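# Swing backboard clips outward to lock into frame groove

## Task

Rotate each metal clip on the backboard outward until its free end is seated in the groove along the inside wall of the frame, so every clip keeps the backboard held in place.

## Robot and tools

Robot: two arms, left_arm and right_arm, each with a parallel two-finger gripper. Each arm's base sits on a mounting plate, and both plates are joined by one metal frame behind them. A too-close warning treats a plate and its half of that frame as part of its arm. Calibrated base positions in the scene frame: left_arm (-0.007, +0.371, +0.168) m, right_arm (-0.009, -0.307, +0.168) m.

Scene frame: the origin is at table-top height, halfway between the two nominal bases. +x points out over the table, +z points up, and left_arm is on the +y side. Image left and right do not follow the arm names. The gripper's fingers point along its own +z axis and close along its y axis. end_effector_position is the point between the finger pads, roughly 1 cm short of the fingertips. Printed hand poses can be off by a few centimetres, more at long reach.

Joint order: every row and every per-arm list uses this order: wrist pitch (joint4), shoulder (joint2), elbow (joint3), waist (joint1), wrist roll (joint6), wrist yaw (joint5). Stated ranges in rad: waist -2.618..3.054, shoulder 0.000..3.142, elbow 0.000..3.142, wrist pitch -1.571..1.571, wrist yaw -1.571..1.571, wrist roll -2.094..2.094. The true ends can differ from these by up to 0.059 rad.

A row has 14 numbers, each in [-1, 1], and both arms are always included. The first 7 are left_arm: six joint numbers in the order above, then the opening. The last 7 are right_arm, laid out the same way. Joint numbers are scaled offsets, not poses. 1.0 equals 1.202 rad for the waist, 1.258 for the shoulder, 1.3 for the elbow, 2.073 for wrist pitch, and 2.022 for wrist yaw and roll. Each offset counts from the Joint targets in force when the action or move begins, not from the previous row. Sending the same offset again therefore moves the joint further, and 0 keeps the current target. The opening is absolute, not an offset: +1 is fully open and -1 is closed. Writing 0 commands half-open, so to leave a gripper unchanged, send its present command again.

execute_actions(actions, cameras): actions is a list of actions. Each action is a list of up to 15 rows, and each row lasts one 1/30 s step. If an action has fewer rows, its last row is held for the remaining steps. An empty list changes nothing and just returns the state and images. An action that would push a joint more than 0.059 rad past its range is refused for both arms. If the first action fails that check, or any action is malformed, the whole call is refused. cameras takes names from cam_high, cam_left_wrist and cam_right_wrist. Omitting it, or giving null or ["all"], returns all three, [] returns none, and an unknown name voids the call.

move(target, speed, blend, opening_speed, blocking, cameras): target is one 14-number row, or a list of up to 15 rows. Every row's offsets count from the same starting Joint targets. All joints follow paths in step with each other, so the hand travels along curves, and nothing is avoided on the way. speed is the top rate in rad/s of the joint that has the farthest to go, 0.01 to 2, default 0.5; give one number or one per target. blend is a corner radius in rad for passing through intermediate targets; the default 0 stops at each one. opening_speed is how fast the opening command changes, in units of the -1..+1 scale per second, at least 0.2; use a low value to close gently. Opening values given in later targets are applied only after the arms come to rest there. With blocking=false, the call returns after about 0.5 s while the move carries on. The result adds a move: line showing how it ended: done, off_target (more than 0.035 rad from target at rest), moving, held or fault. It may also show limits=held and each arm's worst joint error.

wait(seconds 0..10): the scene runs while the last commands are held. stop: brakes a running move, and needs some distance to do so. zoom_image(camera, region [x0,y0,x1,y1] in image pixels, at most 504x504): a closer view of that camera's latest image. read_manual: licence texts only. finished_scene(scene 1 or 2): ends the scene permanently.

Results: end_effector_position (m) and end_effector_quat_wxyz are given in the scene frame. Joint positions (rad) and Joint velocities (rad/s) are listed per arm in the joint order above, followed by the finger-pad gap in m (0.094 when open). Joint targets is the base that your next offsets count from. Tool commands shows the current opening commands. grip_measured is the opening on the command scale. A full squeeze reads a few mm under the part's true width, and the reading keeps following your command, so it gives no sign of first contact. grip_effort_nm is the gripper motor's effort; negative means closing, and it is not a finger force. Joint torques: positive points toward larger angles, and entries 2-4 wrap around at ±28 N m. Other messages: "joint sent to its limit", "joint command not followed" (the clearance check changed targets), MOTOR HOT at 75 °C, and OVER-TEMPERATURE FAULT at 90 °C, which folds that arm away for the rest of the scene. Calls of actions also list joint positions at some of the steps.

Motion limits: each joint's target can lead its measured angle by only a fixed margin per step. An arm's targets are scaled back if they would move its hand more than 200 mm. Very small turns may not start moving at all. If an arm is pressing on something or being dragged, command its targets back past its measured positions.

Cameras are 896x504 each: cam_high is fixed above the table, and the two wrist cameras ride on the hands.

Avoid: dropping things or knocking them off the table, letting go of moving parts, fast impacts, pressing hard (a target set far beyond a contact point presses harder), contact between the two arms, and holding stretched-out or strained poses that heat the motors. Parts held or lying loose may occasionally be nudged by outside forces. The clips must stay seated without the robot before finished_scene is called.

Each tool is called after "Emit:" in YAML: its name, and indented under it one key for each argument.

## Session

Emit:
execute_actions:
  actions: []

Emit:
zoom_image:
  camera: "cam_high"
  region: [250, 120, 650, 400]

Scene clock: 0.00 s.
left_arm: end_effector_position=(+0.4140, +0.1248, +0.1489) grip_measured=+1.000 grip_effort_nm=n/a end_effector_quat_wxyz=(-0.007, -0.542, +0.841, -0.004) | right_arm: end_effector_position=(+0.0777, -0.5496, +0.1016) grip_measured=+1.000 grip_effort_nm=n/a end_effector_quat_wxyz=(+0.019, -0.341, +0.938, +0.057)
Joint names: [wrist pitch, shoulder, elbow, waist, wrist roll, wrist yaw]
Joint positions: left_arm=[-1.176 2.54 2.148 -0.595 -1.683 -0.023 0.094] | right_arm=[-0.619 1.882 0.853 -1.243 -1.959 -0.046 0.094]
Joint velocities: within noise
Joint torques (N m): no reading
Motor temperatures (°C): left_arm=[20 25 16 18 18 18 17] | right_arm=[16 19 20 18 21 19 17]
Heat: left arm: 25 °C; right arm: 21 °C.
Joint targets: left_arm=[-1.182 2.539 2.151 -0.595 -1.683 -0.028] | right_arm=[-0.625 1.874 0.859 -1.243 -1.960 -0.052]
Tool commands: left_gripper/opening=+1.0 right_gripper/opening=+1.0
camera_calibration:
cam_left_wrist: T_world_to_cam=[[0.901826, -0.431307, -0.0261403, -0.310491], [-0.378671, -0.818011, 0.432973, 0.233185], [-0.208127, -0.380568, -0.901028, 0.352001], [0, 0, 0, 1]] pos_world=[0.44157, 0.190792, 0.208084]
cam_right_wrist: T_world_to_cam=[[0.635147, -0.768456, -0.0778664, -0.467053], [-0.707143, -0.619083, 0.341591, -0.277563], [-0.310704, -0.161898, -0.936617, 0.119638], [0, 0, 0, 1]] pos_world=[0.137543, -0.511375, 0.170501]

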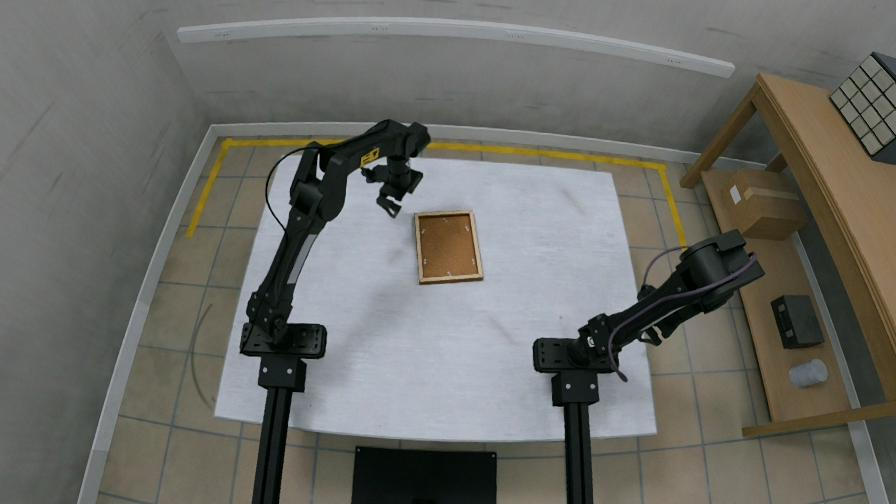

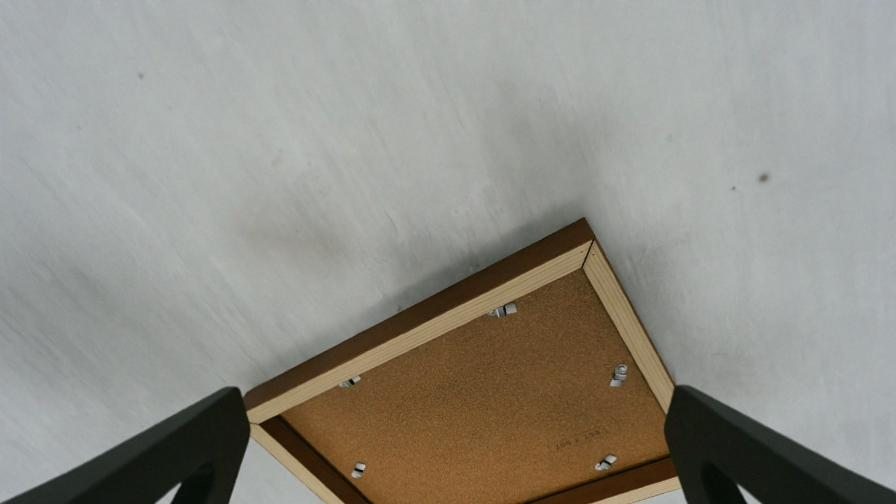

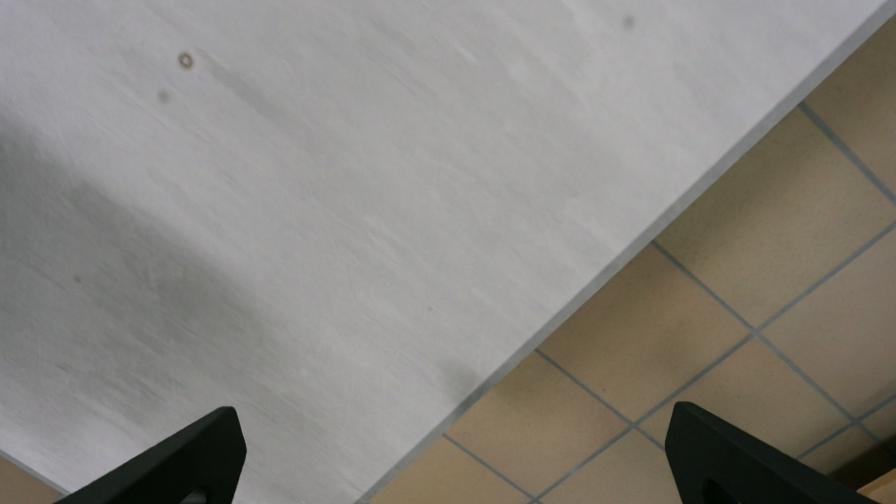

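Scaled by 1.260.

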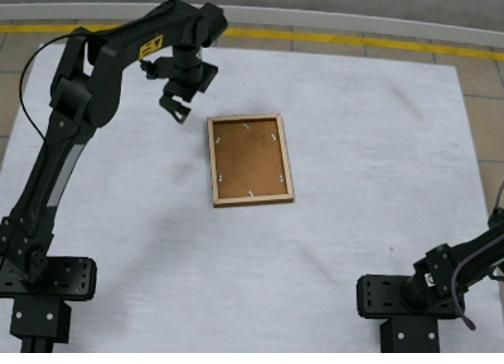

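Emit:
move:
  target: [0.2687,-0.5286,-0.9938,0.994,0,0,1,0,0,0,0.75,0.95,0,0.277]
  speed: 0.8
  cameras: []

Emit:
execute_actions:
  actions: []
  cameras: []

Scene clock: 17.80 s.
left_arm: end_effector_position=(+0.1950, +0.5313, +0.1001) grip_measured=+1.000 grip_effort_nm=-0.022 end_effector_quat_wxyz=(+0.053, +0.918, -0.391, -0.035) | right_arm: end_effector_position=(+0.2355, -0.3887, +0.1033) grip_measured=+0.279 grip_effort_nm=-0.154 end_effector_quat_wxyz=(-0.047, +0.157, +0.985, +0.044)
Joint names: [wrist pitch, shoulder, elbow, waist, wrist roll, wrist yaw]
Joint positions: left_arm=[-0.63 1.899 0.869 0.599 -1.683 -0.023 0.094] | right_arm=[-0.619 1.882 0.853 -0.345 -0.046 -0.046 0.06]
Joint velocities: within noise
Joint torques (N m): left_arm=[-0.18 -9.7 3.75 -0.02 0.03 -0.04] | right_arm=[0.12 -8.27 4.26 0.59 0.04 -0.11]
Motor temperatures (°C): left_arm=[20 29 17 18 18 18 17] | right_arm=[16 20 21 18 21 19 17]
Heat: left arm: 29 °C; right arm: 21 °C.
Joint targets: left_arm=[-0.626 1.874 0.859 0.600 -1.683 -0.028] | right_arm=[-0.625 1.874 0.859 -0.341 -0.039 -0.052]
move: done
No camera images: "cameras" was empty.

Scene clock: 17.80 s.
left_arm: end_effector_position=(+0.1950, +0.5313, +0.1001) grip_measured=+1.000 grip_effort_nm=-0.022 end_effector_quat_wxyz=(+0.053, +0.918, -0.391, -0.035) | right_arm: end_effector_position=(+0.2355, -0.3887, +0.1033) grip_measured=+0.279 grip_effort_nm=-0.154 end_effector_quat_wxyz=(-0.047, +0.157, +0.985, +0.044)
Joint names: [wrist pitch, shoulder, elbow, waist, wrist roll, wrist yaw]
Joint positions: left_arm=[-0.63 1.899 0.869 0.599 -1.683 -0.023 0.094] | right_arm=[-0.619 1.882 0.853 -0.345 -0.046 -0.046 0.06]
Joint velocities: within noise
Joint torques (N m): left_arm=[-0.18 -9.7 3.75 -0.02 0.03 -0.04] | right_arm=[0.12 -8.27 4.26 0.59 0.04 -0.11]
Motor temperatures (°C): left_arm=[20 29 17 18 18 18 17] | right_arm=[16 20 21 18 21 19 17]
Heat: left arm: 29 °C; right arm: 21 °C.
Joint targets: left_arm=[-0.626 1.874 0.859 0.600 -1.683 -0.028] | right_arm=[-0.625 1.874 0.859 -0.341 -0.039 -0.052]
Tool commands: left_gripper/opening=+1.0 right_gripper/opening=+0.277
No camera images: "cameras" was empty.

Emit:
move:
  target: [0,0,0,0,0,0,1,-0.279,0.351,0.837,0.834,0.341,0.0287,0.277]
  speed: 0.8
  cameras: ["cam_right_wrist"]

Scene clock: 22.97 s.
left_arm: end_effector_position=(+0.1952, +0.5314, +0.1001) grip_measured=+1.000 grip_effort_nm=-0.032 end_effector_quat_wxyz=(+0.053, +0.918, -0.391, -0.035) | right_arm: end_effector_position=(+0.3441, -0.0396, +0.1983) grip_measured=+0.279 grip_effort_nm=-0.144 end_effector_quat_wxyz=(-0.017, -0.002, +1.000, +0.016)
Joint names: [wrist pitch, shoulder, elbow, waist, wrist roll, wrist yaw]
Joint positions: left_arm=[-0.629 1.899 0.869 0.599 -1.683 -0.023 0.094] | right_arm=[-1.194 2.304 1.916 0.664 0.642 -0.007 0.06]
Joint velocities: within noise
Joint torques (N m): left_arm=[-0.17 -9.73 3.73 0.01 0.01 -0.04] | right_arm=[0.25 -11.64 7.68 0.38 0.05 0.06]
Motor temperatures (°C): left_arm=[20 29 17 18 18 18 17] | right_arm=[16 21 21 18 21 19 17]
Heat: left arm: 29 °C; right arm: 21 °C.
Joint targets: left_arm=[-0.626 1.874 0.859 0.600 -1.683 -0.028] | right_arm=[-1.204 2.315 1.947 0.661 0.650 0.006]
move: done
camera_calibration:
cam_right_wrist: T_world_to_cam=[[-0.00378423, -0.999867, -0.015885, -0.0383334], [-0.896505, -0.00364523, 0.443018, 0.262907], [-0.443017, 0.0159174, -0.896372, 0.420137], [0, 0, 0, 1]] pos_world=[0.42168, -0.0440574, 0.259518]
Images, in order (width x height): cam_right_wrist 896x504.

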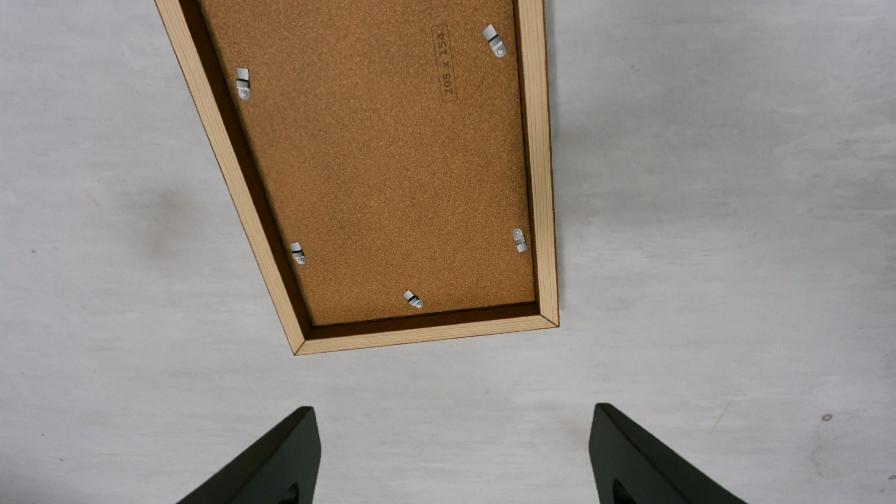

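Emit:
zoom_image:
  camera: "cam_right_wrist"
  region: [200, 40, 290, 130]

Emit:
zoom_image:
  camera: "cam_right_wrist"
  region: [260, 210, 350, 300]

Emit:
zoom_image:
  camera: "cam_right_wrist"
  region: [380, 260, 460, 340]

Emit:
zoom_image:
  camera: "cam_right_wrist"
  region: [480, 200, 560, 280]

Emit:
zoom_image:
  camera: "cam_right_wrist"
  region: [450, 0, 550, 100]

Scaled by 5.600.

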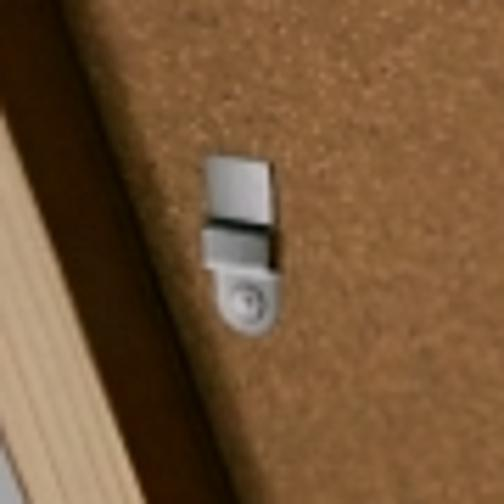

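Scaled by 5.600.

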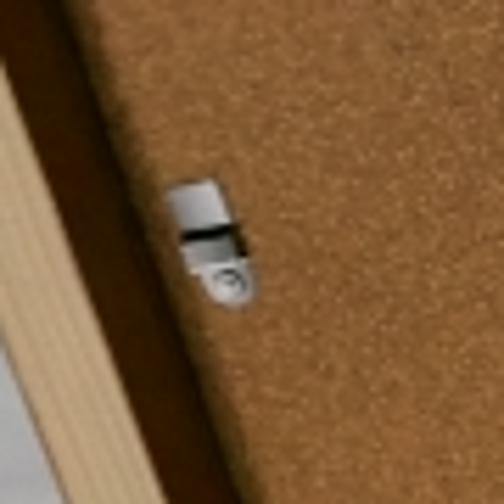

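Scaled by 6.300.

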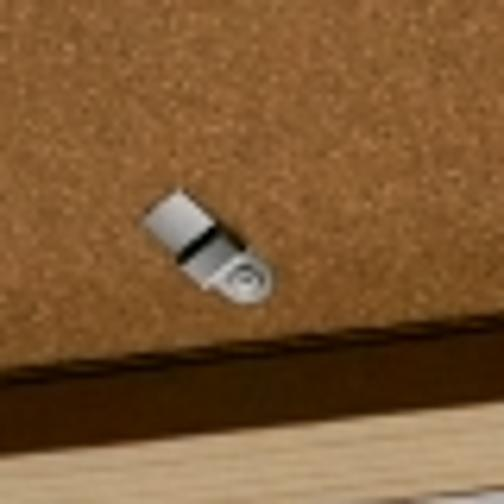

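Scaled by 6.300.

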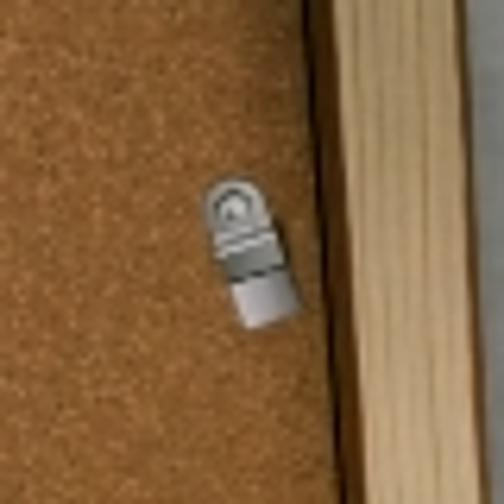

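Scaled by 5.040.

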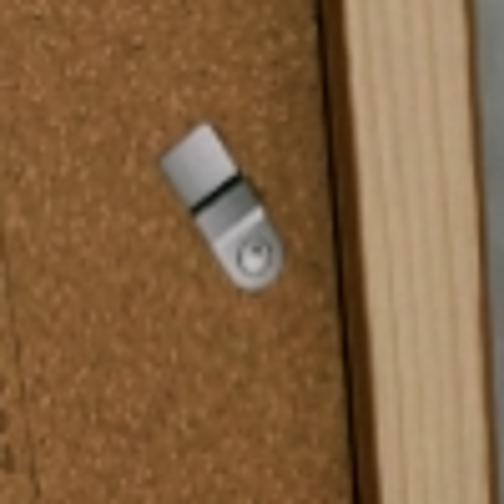

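Emit:
move:
  target:
    - [0,0,0,0,0,0,1,0.2648,0,-0.2408,-0.1007,-0.14,0,0.277]
    - [0,0,0,0,0,0,1,0.2648,0.1153,-0.2408,-0.1007,-0.14,0,0.277]
  speed: [0.6,0.3]
  cameras: ["cam_right_wrist"]

Scene clock: 82.97 s.
left_arm: end_effector_position=(+0.1953, +0.5315, +0.1001) grip_measured=+1.000 grip_effort_nm=-0.027 end_effector_quat_wxyz=(+0.052, +0.918, -0.391, -0.035) | right_arm: end_effector_position=(+0.3845, -0.0722, +0.0680) grip_measured=+0.279 grip_effort_nm=-0.149 end_effector_quat_wxyz=(+0.030, -0.075, +0.996, +0.039)
Joint names: [wrist pitch, shoulder, elbow, waist, wrist roll, wrist yaw]
Joint positions: left_arm=[-0.629 1.899 0.869 0.599 -1.683 -0.023 0.094] | right_arm=[-0.665 2.457 1.642 0.543 0.375 -0.004 0.06]
Joint velocities: within noise
Joint torques (N m): left_arm=[-0.17 -9.7 3.86 -0.01 0.05 -0.05] | right_arm=[0.61 -12.72 4.36 0.35 -0.1 0.07]
Motor temperatures (°C): left_arm=[20 31 17 18 18 18 17] | right_arm=[17 25 22 18 21 19 17]
Heat: left arm: 31 °C; right arm: 25 °C.
Joint targets: left_arm=[-0.625 1.874 0.859 0.600 -1.683 -0.028] | right_arm=[-0.655 2.461 1.634 0.540 0.367 0.006]
move: done
camera_calibration:
cam_right_wrist: T_world_to_cam=[[0.141937, -0.98816, -0.0582541, -0.125209], [-0.924135, -0.15337, 0.349932, 0.362934], [-0.354723, 0.00416639, -0.934962, 0.28955], [0, 0, 0, 1]] pos_world=[0.455882, -0.0692702, 0.136422]
Images, in order (width x height): cam_right_wrist 896x504.

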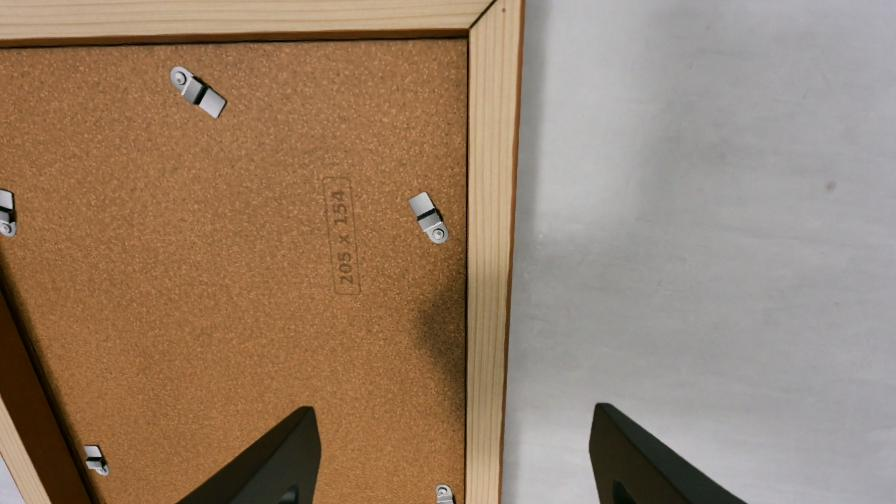

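Emit:
move:
  target: [0,0,0,0,0,0,1,0,0.06,0,0,0,0,0.277]
  speed: 0.3
  cameras: ["cam_right_wrist"]

Scene clock: 93.93 s.
left_arm: end_effector_position=(+0.1953, +0.5315, +0.1001) grip_measured=+1.000 grip_effort_nm=-0.037 end_effector_quat_wxyz=(+0.052, +0.918, -0.391, -0.035) | right_arm: end_effector_position=(+0.3697, -0.0794, +0.0364) grip_measured=+0.279 grip_effort_nm=-0.154 end_effector_quat_wxyz=(-0.001, -0.076, +0.997, +0.024)
Joint names: [wrist pitch, shoulder, elbow, waist, wrist roll, wrist yaw]
Joint positions: left_arm=[-0.629 1.899 0.869 0.599 -1.683 -0.023 0.094] | right_arm=[-0.661 2.53 1.642 0.543 0.375 -0.004 0.06]
Joint velocities: within noise
Joint torques (N m): left_arm=[-0.18 -9.78 3.78 -0.12 0.01 -0.04] | right_arm=[0.47 -12.67 4.05 0.35 -0.11 0.07]
Motor temperatures (°C): left_arm=[20 31 17 18 18 18 17] | right_arm=[17 26 22 18 21 19 17]
Heat: left arm: 31 °C; right arm: 26 °C.
Joint targets: left_arm=[-0.625 1.874 0.859 0.600 -1.683 -0.028] | right_arm=[-0.655 2.536 1.634 0.540 0.367 0.006]
move: done
camera_calibration:
cam_right_wrist: T_world_to_cam=[[0.142341, -0.9893, -0.0320219, -0.133219], [-0.900605, -0.142867, 0.410486, 0.349104], [-0.410669, -0.02959, -0.911304, 0.271913], [0, 0, 0, 1]] pos_world=[0.445033, -0.0738722, 0.100228]
Images, in order (width x height): cam_right_wrist 896x504.

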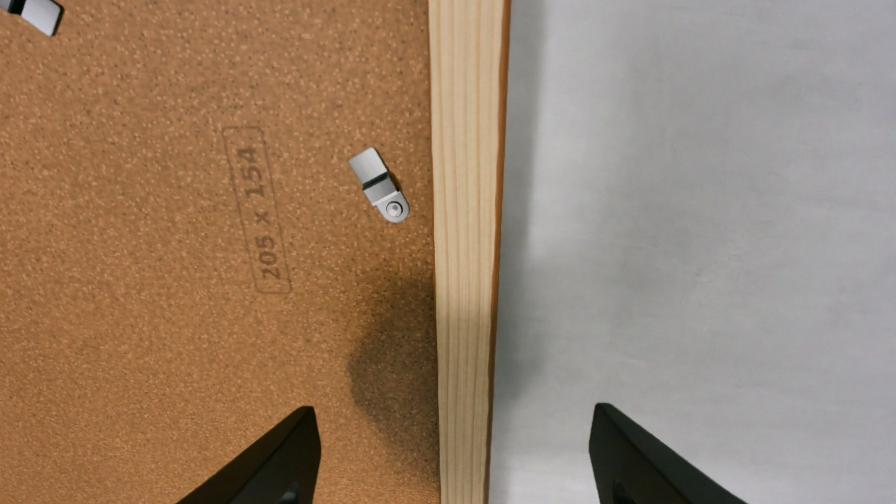

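Emit:
move:
  target:
    - [0,0,0,0,0,0,1,0,0.02,0,0,0,0,0.277]
    - [0,0,0,0,0,0,1,0,0.02,0,0,0,0,-0.35]
  speed: 0.15
  opening_speed: 0.4
  cameras: ["cam_right_wrist"]

Scene clock: 99.70 s.
left_arm: end_effector_position=(+0.1953, +0.5315, +0.1001) grip_measured=+1.000 grip_effort_nm=-0.032 end_effector_quat_wxyz=(+0.052, +0.918, -0.391, -0.035) | right_arm: end_effector_position=(+0.3651, -0.0816, +0.0281) grip_measured=-0.348 grip_effort_nm=-0.159 end_effector_quat_wxyz=(-0.010, -0.076, +0.997, +0.020)
Joint names: [wrist pitch, shoulder, elbow, waist, wrist roll, wrist yaw]
Joint positions: left_arm=[-0.629 1.899 0.869 0.599 -1.683 -0.023 0.094] | right_arm=[-0.661 2.55 1.642 0.543 0.374 -0.004 0.031]
Joint velocities: within noise
Joint torques (N m): left_arm=[-0.19 -9.68 3.67 0.03 0.02 -0.06] | right_arm=[0.43 -12.15 3.95 0.34 -0.11 0.06]
Motor temperatures (°C): left_arm=[20 31 17 18 18 18 17] | right_arm=[17 26 21 18 21 19 17]
Heat: left arm: 31 °C; right arm: 26 °C.
Joint targets: left_arm=[-0.625 1.874 0.859 0.600 -1.683 -0.028] | right_arm=[-0.655 2.561 1.634 0.540 0.367 0.006]
move: done
camera_calibration:
cam_right_wrist: T_world_to_cam=[[0.143015, -0.989414, -0.0246211, -0.13553], [-0.893267, -0.139749, 0.427251, 0.345212], [-0.426169, -0.0391101, -0.903798, 0.267084], [0, 0, 0, 1]] pos_world=[0.441573, -0.0754062, 0.0905611]
Images, in order (width x height): cam_right_wrist 896x504.

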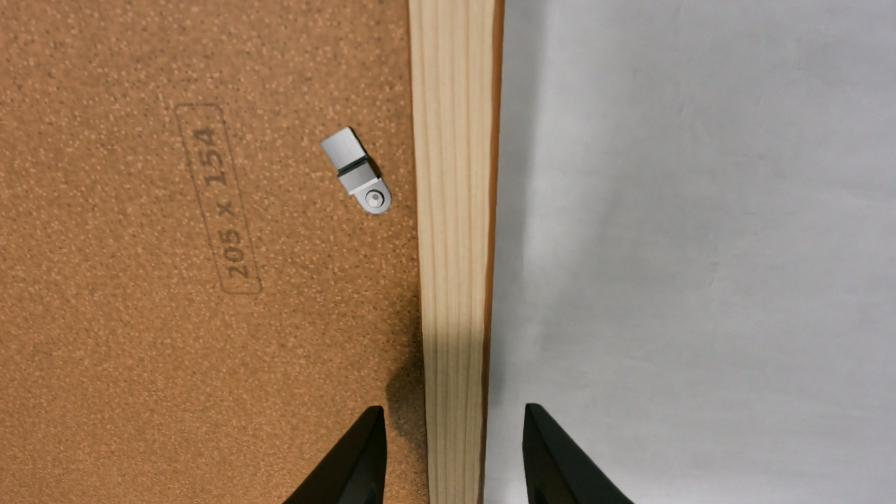

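Emit:
move:
  target: [0,0,0,0,0,0,1,0,0,0,0,0,0,-0.72]
  opening_speed: 0.3
  cameras: ["cam_right_wrist"]

Scene clock: 103.93 s.
left_arm: end_effector_position=(+0.1953, +0.5315, +0.1001) grip_measured=+1.000 grip_effort_nm=-0.022 end_effector_quat_wxyz=(+0.052, +0.918, -0.391, -0.035) | right_arm: end_effector_position=(+0.3652, -0.0817, +0.0281) grip_measured=-0.718 grip_effort_nm=-0.154 end_effector_quat_wxyz=(-0.010, -0.076, +0.997, +0.019)
Joint names: [wrist pitch, shoulder, elbow, waist, wrist roll, wrist yaw]
Joint positions: left_arm=[-0.629 1.899 0.869 0.599 -1.683 -0.023 0.094] | right_arm=[-0.661 2.55 1.642 0.543 0.374 -0.004 0.013]
Joint velocities: within noise
Joint torques (N m): left_arm=[-0.18 -9.72 3.6 0.02 0 -0.03] | right_arm=[0.43 -12.14 3.96 0.35 -0.11 0.06]
Motor temperatures (°C): left_arm=[20 31 17 18 18 18 17] | right_arm=[17 26 21 18 21 19 17]
Heat: left arm: 31 °C; right arm: 26 °C.
Joint targets: left_arm=[-0.625 1.874 0.859 0.600 -1.683 -0.028] | right_arm=[-0.655 2.561 1.634 0.540 0.367 0.006]
move: done
camera_calibration:
cam_right_wrist: T_world_to_cam=[[0.14302, -0.989422, -0.0242673, -0.135605], [-0.893349, -0.139609, 0.427126, 0.345281], [-0.425996, -0.0394085, -0.903866, 0.267008], [0, 0, 0, 1]] pos_world=[0.441595, -0.0754442, 0.0905706]
Images, in order (width x height): cam_right_wrist 896x504.

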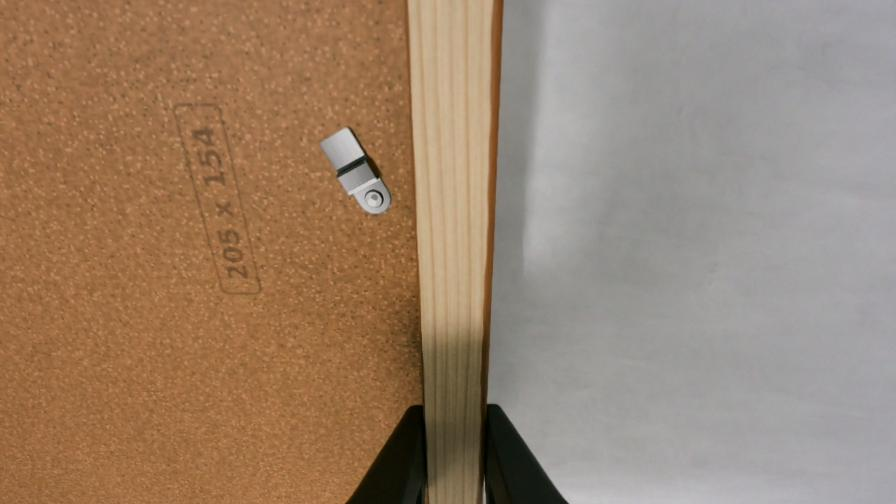

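Emit:
move:
  target:
    - [0,0,0,0,0,0,1,0,0,0,0,0,0,-0.85]
    - [0,0,0,0,0,0,1,0,-0.0226,0,0,0,0,-0.85]
  speed: 0.1
  opening_speed: 0.3
  cameras: ["cam_right_wrist"]

Scene clock: 122.13 s.
left_arm: end_effector_position=(+0.1953, +0.5315, +0.1001) grip_measured=+1.000 grip_effort_nm=-0.032 end_effector_quat_wxyz=(+0.052, +0.918, -0.391, -0.035) | right_arm: end_effector_position=(+0.3653, -0.0819, +0.0281) grip_measured=-0.784 grip_effort_nm=-1.072 end_effector_quat_wxyz=(-0.010, -0.076, +0.997, +0.019)
Joint names: [wrist pitch, shoulder, elbow, waist, wrist roll, wrist yaw]
Joint positions: left_arm=[-0.629 1.899 0.869 0.599 -1.683 -0.023 0.094] | right_arm=[-0.661 2.55 1.642 0.543 0.374 -0.003 0.01]
Joint velocities: within noise
Joint torques (N m): left_arm=[-0.18 -9.81 3.77 0.08 0.02 -0.07] | right_arm=[0.43 -14.75 3.92 0.35 -0.1 0.06]
Motor temperatures (°C): left_arm=[20 31 17 18 18 18 17] | right_arm=[17 26 21 18 21 19 17]
Heat: left arm: 31 °C; right arm: 26 °C.
Joint targets: left_arm=[-0.625 1.874 0.859 0.600 -1.683 -0.028] | right_arm=[-0.655 2.533 1.634 0.540 0.367 0.006]
move: done
camera_calibration:
cam_right_wrist: T_world_to_cam=[[0.143035, -0.989445, -0.023206, -0.135832], [-0.893594, -0.139188, 0.42675, 0.345486], [-0.425476, -0.0403036, -0.904072, 0.26678], [0, 0, 0, 1]] pos_world=[0.441661, -0.0755585, 0.0905995]
Images, in order (width x height): cam_right_wrist 896x504.

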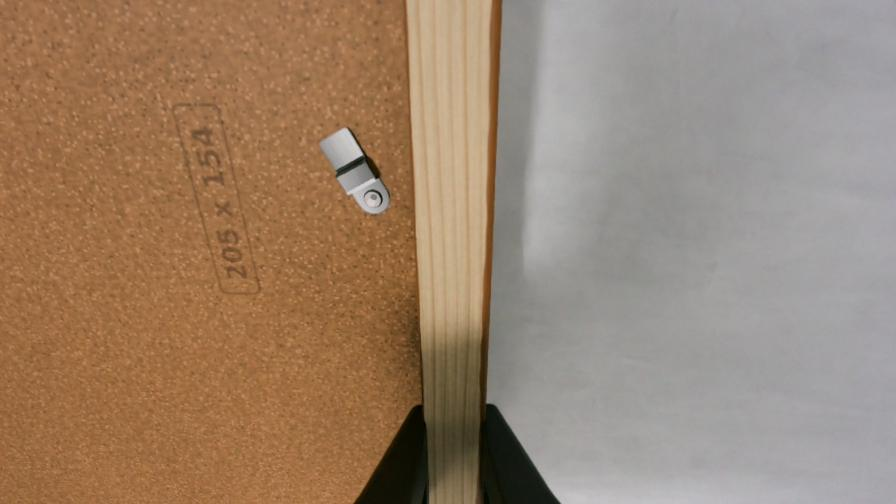

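Emit:
move:
  target:
    - [0,0,0,0,0,0,1,0.0912,-0.1383,-0.2754,-0.0107,-0.0064,0,-0.85]
  speed: 0.15
  cameras: ["cam_right_wrist","cam_high"]

Scene clock: 127.97 s.
left_arm: end_effector_position=(+0.1953, +0.5315, +0.1001) grip_measured=+1.000 grip_effort_nm=-0.027 end_effector_quat_wxyz=(+0.052, +0.918, -0.391, -0.035) | right_arm: end_effector_position=(+0.3172, -0.1135, +0.0265) grip_measured=-0.785 grip_effort_nm=-1.077 end_effector_quat_wxyz=(-0.006, -0.073, +0.997, +0.021)
Joint names: [wrist pitch, shoulder, elbow, waist, wrist roll, wrist yaw]
Joint positions: left_arm=[-0.629 1.899 0.869 0.599 -1.683 -0.023 0.094] | right_arm=[-0.463 2.39 1.291 0.534 0.371 -0.003 0.01]
Joint velocities: within noise
Joint torques (N m): left_arm=[-0.17 -9.83 3.75 -0.01 0 -0.04] | right_arm=[0.34 -14.48 2.88 -0.1 -0.21 0.05]
Motor temperatures (°C): left_arm=[19 31 17 18 18 18 17] | right_arm=[17 27 21 18 21 19 18]
Heat: left arm: 31 °C; right arm: 27 °C.
Joint targets: left_arm=[-0.625 1.874 0.859 0.600 -1.683 -0.028] | right_arm=[-0.466 2.359 1.276 0.527 0.354 0.006]
move: done
camera_calibration:
cam_right_wrist: T_world_to_cam=[[0.137604, -0.990144, -0.0260715, -0.158626], [-0.897244, -0.135757, 0.420147, 0.300535], [-0.419546, -0.0344216, -0.907081, 0.242558], [0, 0, 0, 1]] pos_world=[0.393245, -0.107914, 0.0896147]
Images, in order (width x height): cam_high 896x504, cam_right_wrist 896x504.

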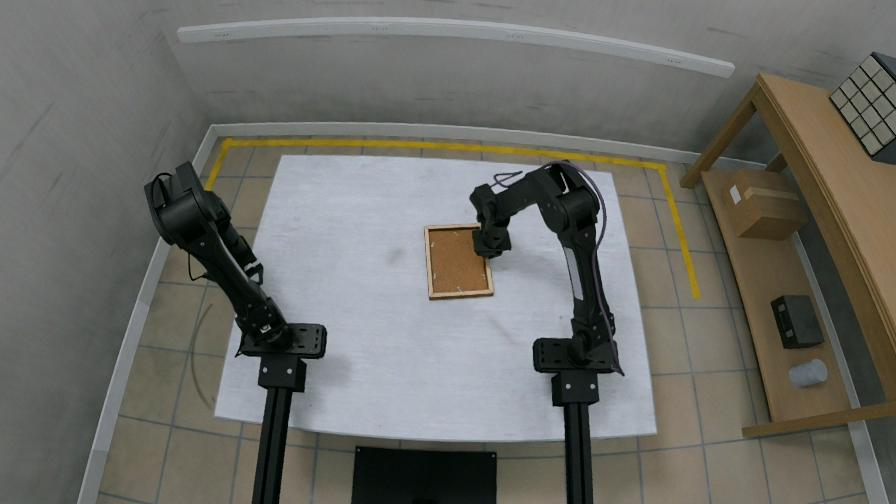

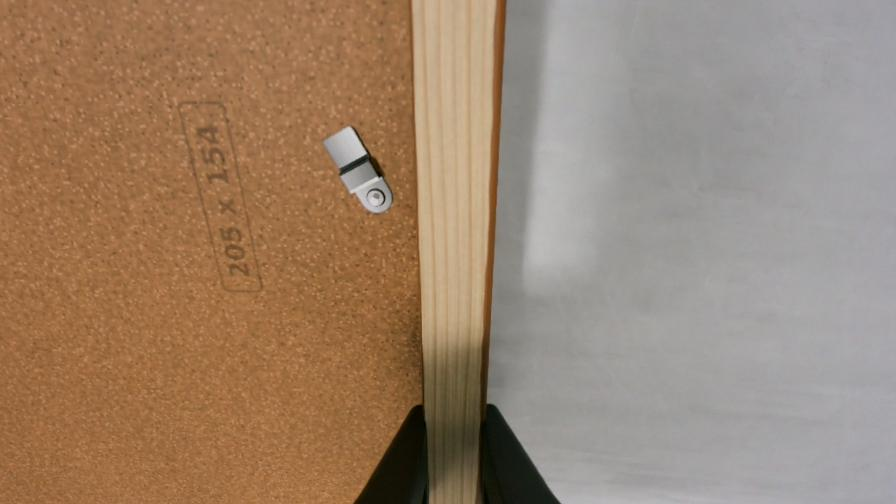

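Emit:
move:
  target:
    - [0,0,0,0,0,0,1,0,0,0,0,0,0,0.277]
    - [0,0,0,0,0,0,1,0,-0.0795,0,0,0,0,0.277]
    - [0,0,0,0,0,0,1,-0.0965,-0.03,0.3108,-0.0433,-0.0223,0,0.277]
    - [0,0,0,0,0,0,1,-0.0965,0.1121,0.2812,-0.0433,-0.0223,0,0.277]
  speed: [0.3,0.3,0.5,0.4]
  cameras: ["cam_right_wrist"]

Scene clock: 148.23 s.
left_arm: end_effector_position=(+0.1953, +0.5315, +0.1001) grip_measured=+1.000 grip_effort_nm=-0.032 end_effector_quat_wxyz=(+0.052, +0.918, -0.391, -0.035) | right_arm: end_effector_position=(+0.3908, -0.1007, +0.0494) grip_measured=+0.275 grip_effort_nm=0.066 end_effector_quat_wxyz=(+0.014, -0.073, +0.997, +0.029)
Joint names: [wrist pitch, shoulder, elbow, waist, wrist roll, wrist yaw]
Joint positions: left_arm=[-0.629 1.899 0.869 0.599 -1.683 -0.023 0.094] | right_arm=[-0.666 2.499 1.647 0.481 0.317 -0.003 0.06]
Joint velocities: within noise
Joint torques (N m): left_arm=[-0.19 -9.7 3.67 0.05 0.06 -0.05] | right_arm=[0.45 -13.08 4.36 0.13 -0.11 0.05]
Motor temperatures (°C): left_arm=[19 31 17 18 18 18 17] | right_arm=[17 27 21 18 21 19 18]
Heat: left arm: 31 °C; right arm: 27 °C.
Joint targets: left_arm=[-0.625 1.874 0.859 0.600 -1.683 -0.028] | right_arm=[-0.666 2.500 1.641 0.475 0.309 0.006]
move: done
camera_calibration:
cam_right_wrist: T_world_to_cam=[[0.137173, -0.989763, -0.0394073, -0.154515], [-0.913098, -0.141769, 0.382301, 0.366115], [-0.383974, -0.0164585, -0.923197, 0.283305], [0, 0, 0, 1]] pos_world=[0.464276, -0.0963671, 0.115491]
Images, in order (width x height): cam_right_wrist 896x504.

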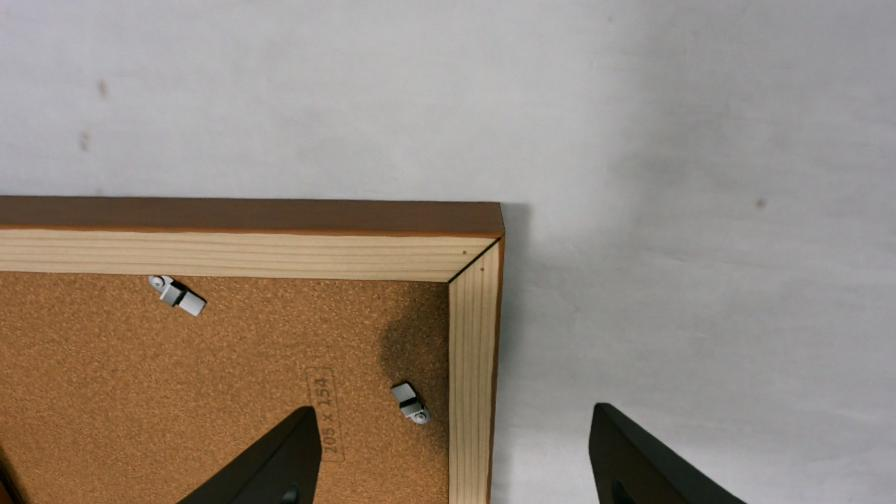

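Emit:
move:
  target: [0,0,0,0,0,0,1,0,0.04,0,0,0,0,0.277]
  speed: 0.3
  cameras: ["cam_right_wrist"]

Scene clock: 152.23 s.
left_arm: end_effector_position=(+0.1953, +0.5315, +0.1001) grip_measured=+1.000 grip_effort_nm=-0.022 end_effector_quat_wxyz=(+0.052, +0.918, -0.391, -0.035) | right_arm: end_effector_position=(+0.3810, -0.1048, +0.0311) grip_measured=+0.275 grip_effort_nm=0.066 end_effector_quat_wxyz=(-0.006, -0.073, +0.997, +0.020)
Joint names: [wrist pitch, shoulder, elbow, waist, wrist roll, wrist yaw]
Joint positions: left_arm=[-0.629 1.899 0.869 0.599 -1.683 -0.023 0.094] | right_arm=[-0.666 2.542 1.647 0.481 0.317 -0.003 0.06]
Joint velocities: within noise
Joint torques (N m): left_arm=[-0.17 -9.69 3.71 0.08 0.02 -0.06] | right_arm=[0.38 -12.48 4.15 0.13 -0.1 0.05]
Motor temperatures (°C): left_arm=[19 31 17 18 18 18 17] | right_arm=[17 27 21 18 21 19 18]
Heat: left arm: 31 °C; right arm: 27 °C.
Joint targets: left_arm=[-0.625 1.874 0.859 0.600 -1.683 -0.028] | right_arm=[-0.666 2.550 1.641 0.475 0.309 0.006]
move: done
camera_calibration:
cam_right_wrist: T_world_to_cam=[[0.137986, -0.990102, -0.0256345, -0.158726], [-0.897361, -0.135931, 0.41984, 0.356988], [-0.419169, -0.0349284, -0.907236, 0.273569], [0, 0, 0, 1]] pos_world=[0.456921, -0.0990737, 0.0942447]
Images, in order (width x height): cam_right_wrist 896x504.

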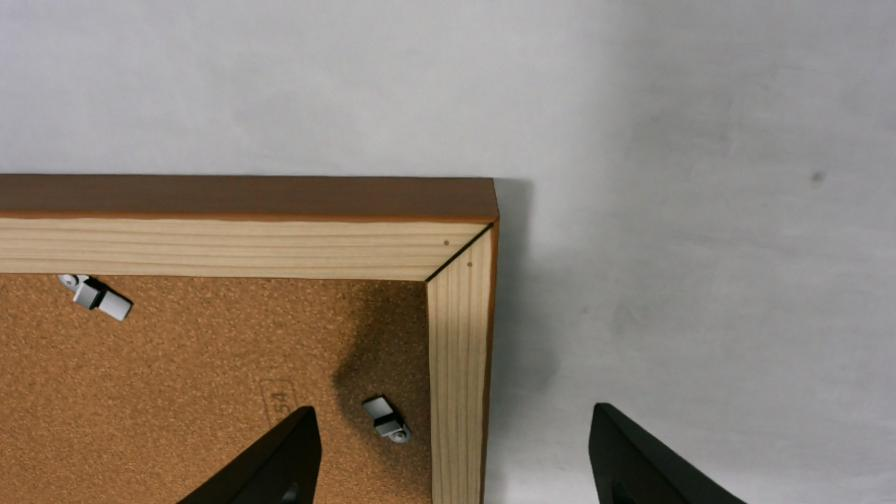

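Emit:
move:
  target:
    - [0,0,0,0,0,0,1,0.014,-0.04,0,-0.0,0,0,0.277]
    - [0,0,0,0,0,0,1,0.0075,-0.02,0,-0.0,0,0,0.277]
    - [0,0,0,0,0,0,1,0.0075,0.015,0,-0.0,0,0,0.277]
  speed: 0.2
  cameras: ["cam_right_wrist"]

Scene clock: 159.60 s.
left_arm: end_effector_position=(+0.1953, +0.5315, +0.1001) grip_measured=+1.000 grip_effort_nm=-0.022 end_effector_quat_wxyz=(+0.052, +0.918, -0.391, -0.035) | right_arm: end_effector_position=(+0.3798, -0.1051, +0.0244) grip_measured=+0.275 grip_effort_nm=0.066 end_effector_quat_wxyz=(-0.008, -0.074, +0.997, +0.020)
Joint names: [wrist pitch, shoulder, elbow, waist, wrist roll, wrist yaw]
Joint positions: left_arm=[-0.629 1.899 0.869 0.599 -1.683 -0.023 0.094] | right_arm=[-0.654 2.558 1.647 0.481 0.316 -0.003 0.06]
Joint velocities: within noise
Joint torques (N m): left_arm=[-0.19 -9.63 3.86 0.03 0.02 -0.04] | right_arm=[0.4 -12.27 4.05 0.13 -0.11 0.05]
Motor temperatures (°C): left_arm=[19 31 17 18 18 18 17] | right_arm=[17 26 21 18 21 19 18]
Heat: left arm: 31 °C; right arm: 26 °C.
Joint targets: left_arm=[-0.625 1.874 0.859 0.600 -1.683 -0.028] | right_arm=[-0.650 2.569 1.641 0.475 0.309 0.006]
move: done
camera_calibration:
cam_right_wrist: T_world_to_cam=[[0.138434, -0.990073, -0.0243009, -0.159233], [-0.895712, -0.135633, 0.423443, 0.357995], [-0.422535, -0.0368522, -0.905597, 0.268019], [0, 0, 0, 1]] pos_world=[0.455951, -0.099219, 0.0872579]
Images, in order (width x height): cam_right_wrist 896x504.

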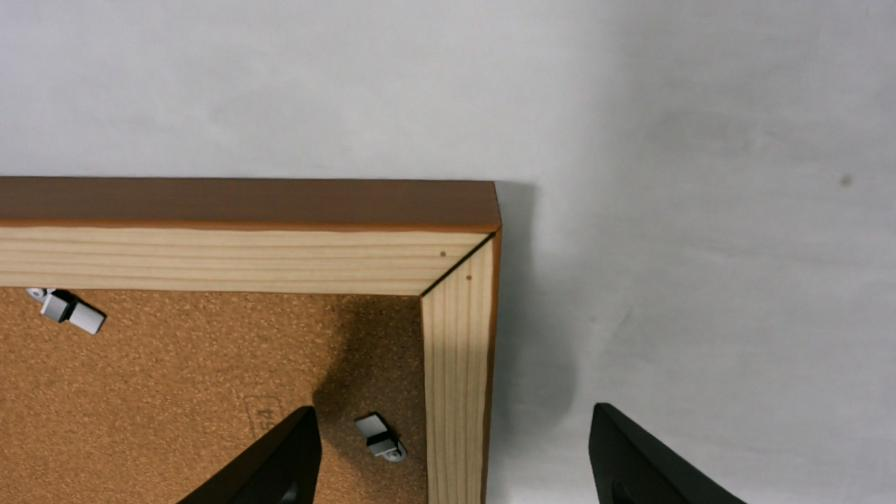

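Emit:
move:
  target: [0,0,0,0,0,0,1,0,0.016,0,0,0,0,0.277]
  speed: 0.1
  cameras: ["cam_right_wrist"]

Scene clock: 163.20 s.
left_arm: end_effector_position=(+0.1953, +0.5315, +0.1001) grip_measured=+1.000 grip_effort_nm=-0.027 end_effector_quat_wxyz=(+0.052, +0.918, -0.391, -0.035) | right_arm: end_effector_position=(+0.3778, -0.1060, +0.0209) grip_measured=+0.275 grip_effort_nm=0.061 end_effector_quat_wxyz=(-0.012, -0.074, +0.997, +0.018)
Joint names: [wrist pitch, shoulder, elbow, waist, wrist roll, wrist yaw]
Joint positions: left_arm=[-0.629 1.899 0.869 0.599 -1.683 -0.023 0.094] | right_arm=[-0.653 2.567 1.647 0.481 0.316 -0.003 0.06]
Joint velocities: within noise
Joint torques (N m): left_arm=[-0.2 -9.78 3.78 -0.05 -0.01 -0.06] | right_arm=[0.38 -11.18 4.07 0.13 -0.11 0.05]
Motor temperatures (°C): left_arm=[19 31 17 18 18 18 17] | right_arm=[17 26 21 18 21 19 18]
Heat: left arm: 31 °C; right arm: 26 °C.
Joint targets: left_arm=[-0.625 1.874 0.859 0.600 -1.683 -0.028] | right_arm=[-0.650 2.589 1.641 0.475 0.309 0.006]
move: done
camera_calibration:
cam_right_wrist: T_world_to_cam=[[0.13859, -0.990119, -0.0213872, -0.160053], [-0.892686, -0.134245, 0.430221, 0.356489], [-0.428841, -0.0405322, -0.90247, 0.265932], [0, 0, 0, 1]] pos_world=[0.454457, -0.0998355, 0.0832037]
Images, in order (width x height): cam_right_wrist 896x504.

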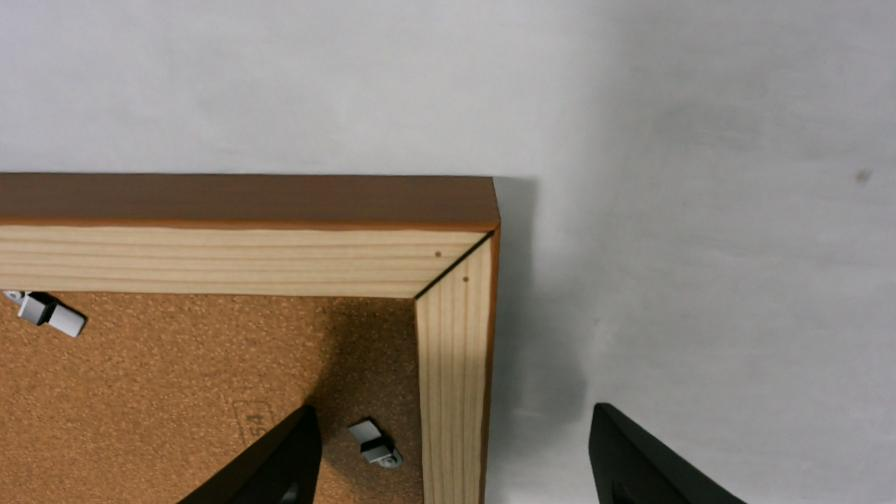

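Emit:
move:
  target:
    - [0,0,0,0,0,0,1,0,0,0,0,0,0,-0.35]
    - [0,0,0,0,0,0,1,0,0,0,0,0,0,-0.55]
  opening_speed: 0.35
  cameras: ["cam_right_wrist"]

Scene clock: 169.50 s.
left_arm: end_effector_position=(+0.1953, +0.5315, +0.1001) grip_measured=+1.000 grip_effort_nm=-0.027 end_effector_quat_wxyz=(+0.052, +0.918, -0.391, -0.035) | right_arm: end_effector_position=(+0.3787, -0.1035, +0.0209) grip_measured=-0.547 grip_effort_nm=-0.227 end_effector_quat_wxyz=(-0.010, -0.074, +0.997, +0.024)
Joint names: [wrist pitch, shoulder, elbow, waist, wrist roll, wrist yaw]
Joint positions: left_arm=[-0.629 1.899 0.869 0.599 -1.683 -0.023 0.094] | right_arm=[-0.645 2.567 1.647 0.481 0.316 -0.013 0.021]
Joint velocities: within noise
Joint torques (N m): left_arm=[-0.18 -9.7 3.89 0.03 0.01 -0.02] | right_arm=[0.31 -11.21 4.14 0.13 -0.1 0.15]
Motor temperatures (°C): left_arm=[19 31 17 18 18 18 17] | right_arm=[17 26 21 18 21 19 18]
Heat: left arm: 31 °C; right arm: 26 °C.
Joint targets: left_arm=[-0.625 1.874 0.859 0.600 -1.683 -0.028] | right_arm=[-0.650 2.589 1.641 0.475 0.309 0.006]
move: done
camera_calibration:
cam_right_wrist: T_world_to_cam=[[0.138687, -0.989767, -0.0335819, -0.157454], [-0.893635, -0.139687, 0.426502, 0.357507], [-0.426829, -0.0291402, -0.903863, 0.266777], [0, 0, 0, 1]] pos_world=[0.455185, -0.0981293, 0.0833646]
Images, in order (width x height): cam_right_wrist 896x504.

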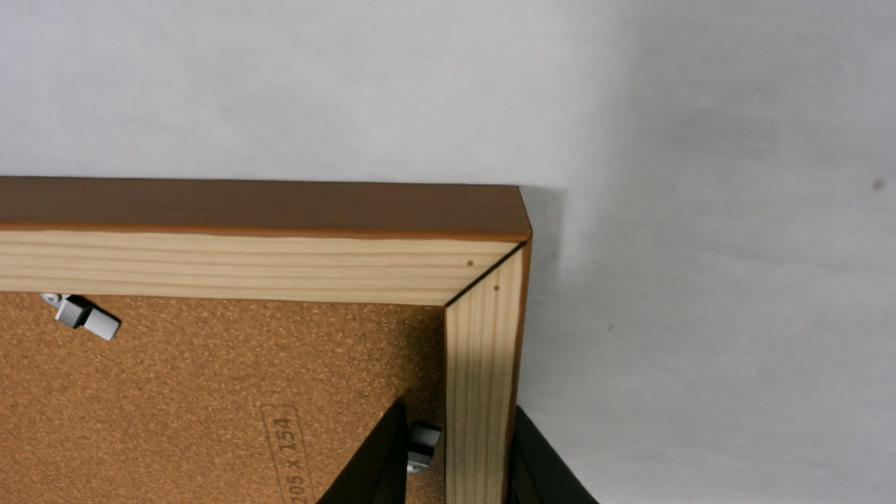

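Emit:
move:
  target:
    - [0,0,0,0,0,0,1,0,0,0,0,0,0,-0.7]
  opening_speed: 0.25
  cameras: ["cam_right_wrist"]

Emit:
zoom_image:
  camera: "cam_right_wrist"
  region: [350, 340, 590, 500]

Scene clock: 173.67 s.
left_arm: end_effector_position=(+0.1953, +0.5315, +0.1001) grip_measured=+1.000 grip_effort_nm=-0.032 end_effector_quat_wxyz=(+0.052, +0.918, -0.391, -0.035) | right_arm: end_effector_position=(+0.3790, -0.1064, +0.0207) grip_measured=-0.697 grip_effort_nm=-0.222 end_effector_quat_wxyz=(-0.010, -0.073, +0.997, +0.018)
Joint names: [wrist pitch, shoulder, elbow, waist, wrist roll, wrist yaw]
Joint positions: left_arm=[-0.629 1.899 0.869 0.599 -1.683 -0.023 0.094] | right_arm=[-0.65 2.567 1.647 0.479 0.316 -0.002 0.014]
Joint velocities: within noise
Joint torques (N m): left_arm=[-0.15 -9.68 3.63 -0.08 0.06 0.01] | right_arm=[0.35 -11.22 4.11 0.28 -0.11 0.04]
Motor temperatures (°C): left_arm=[19 31 17 18 18 18 17] | right_arm=[17 26 21 18 21 19 18]
Heat: left arm: 31 °C; right arm: 26 °C.
Joint targets: left_arm=[-0.625 1.874 0.859 0.600 -1.683 -0.028] | right_arm=[-0.650 2.589 1.641 0.475 0.309 0.006]
move: done
camera_calibration:
cam_right_wrist: T_world_to_cam=[[0.137017, -0.990322, -0.022092, -0.160046], [-0.894276, -0.133259, 0.427216, 0.358323], [-0.426025, -0.0387795, -0.90388, 0.265379], [0, 0, 0, 1]] pos_world=[0.455427, -0.100456, 0.0832538]
Images, in order (width x height): cam_right_wrist 896x504.

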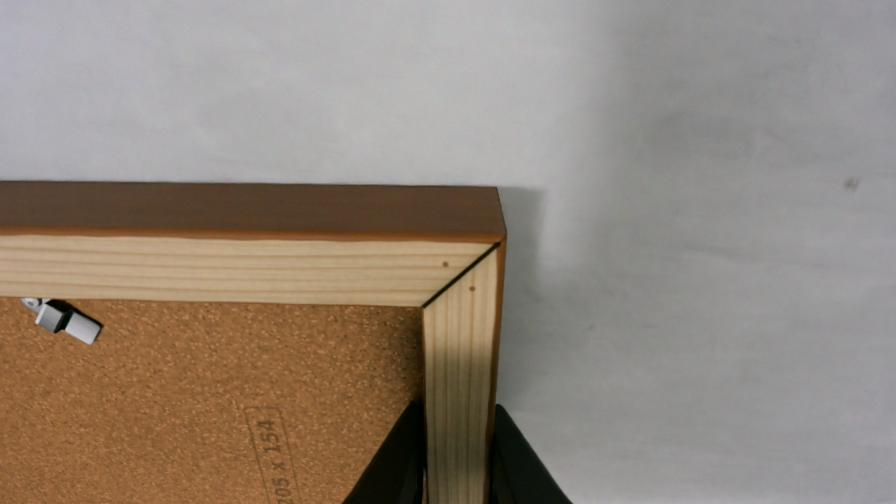

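Scaled by 2.100.

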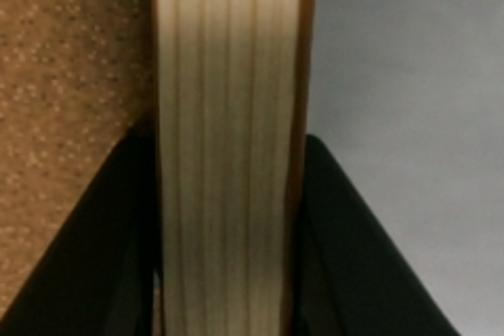

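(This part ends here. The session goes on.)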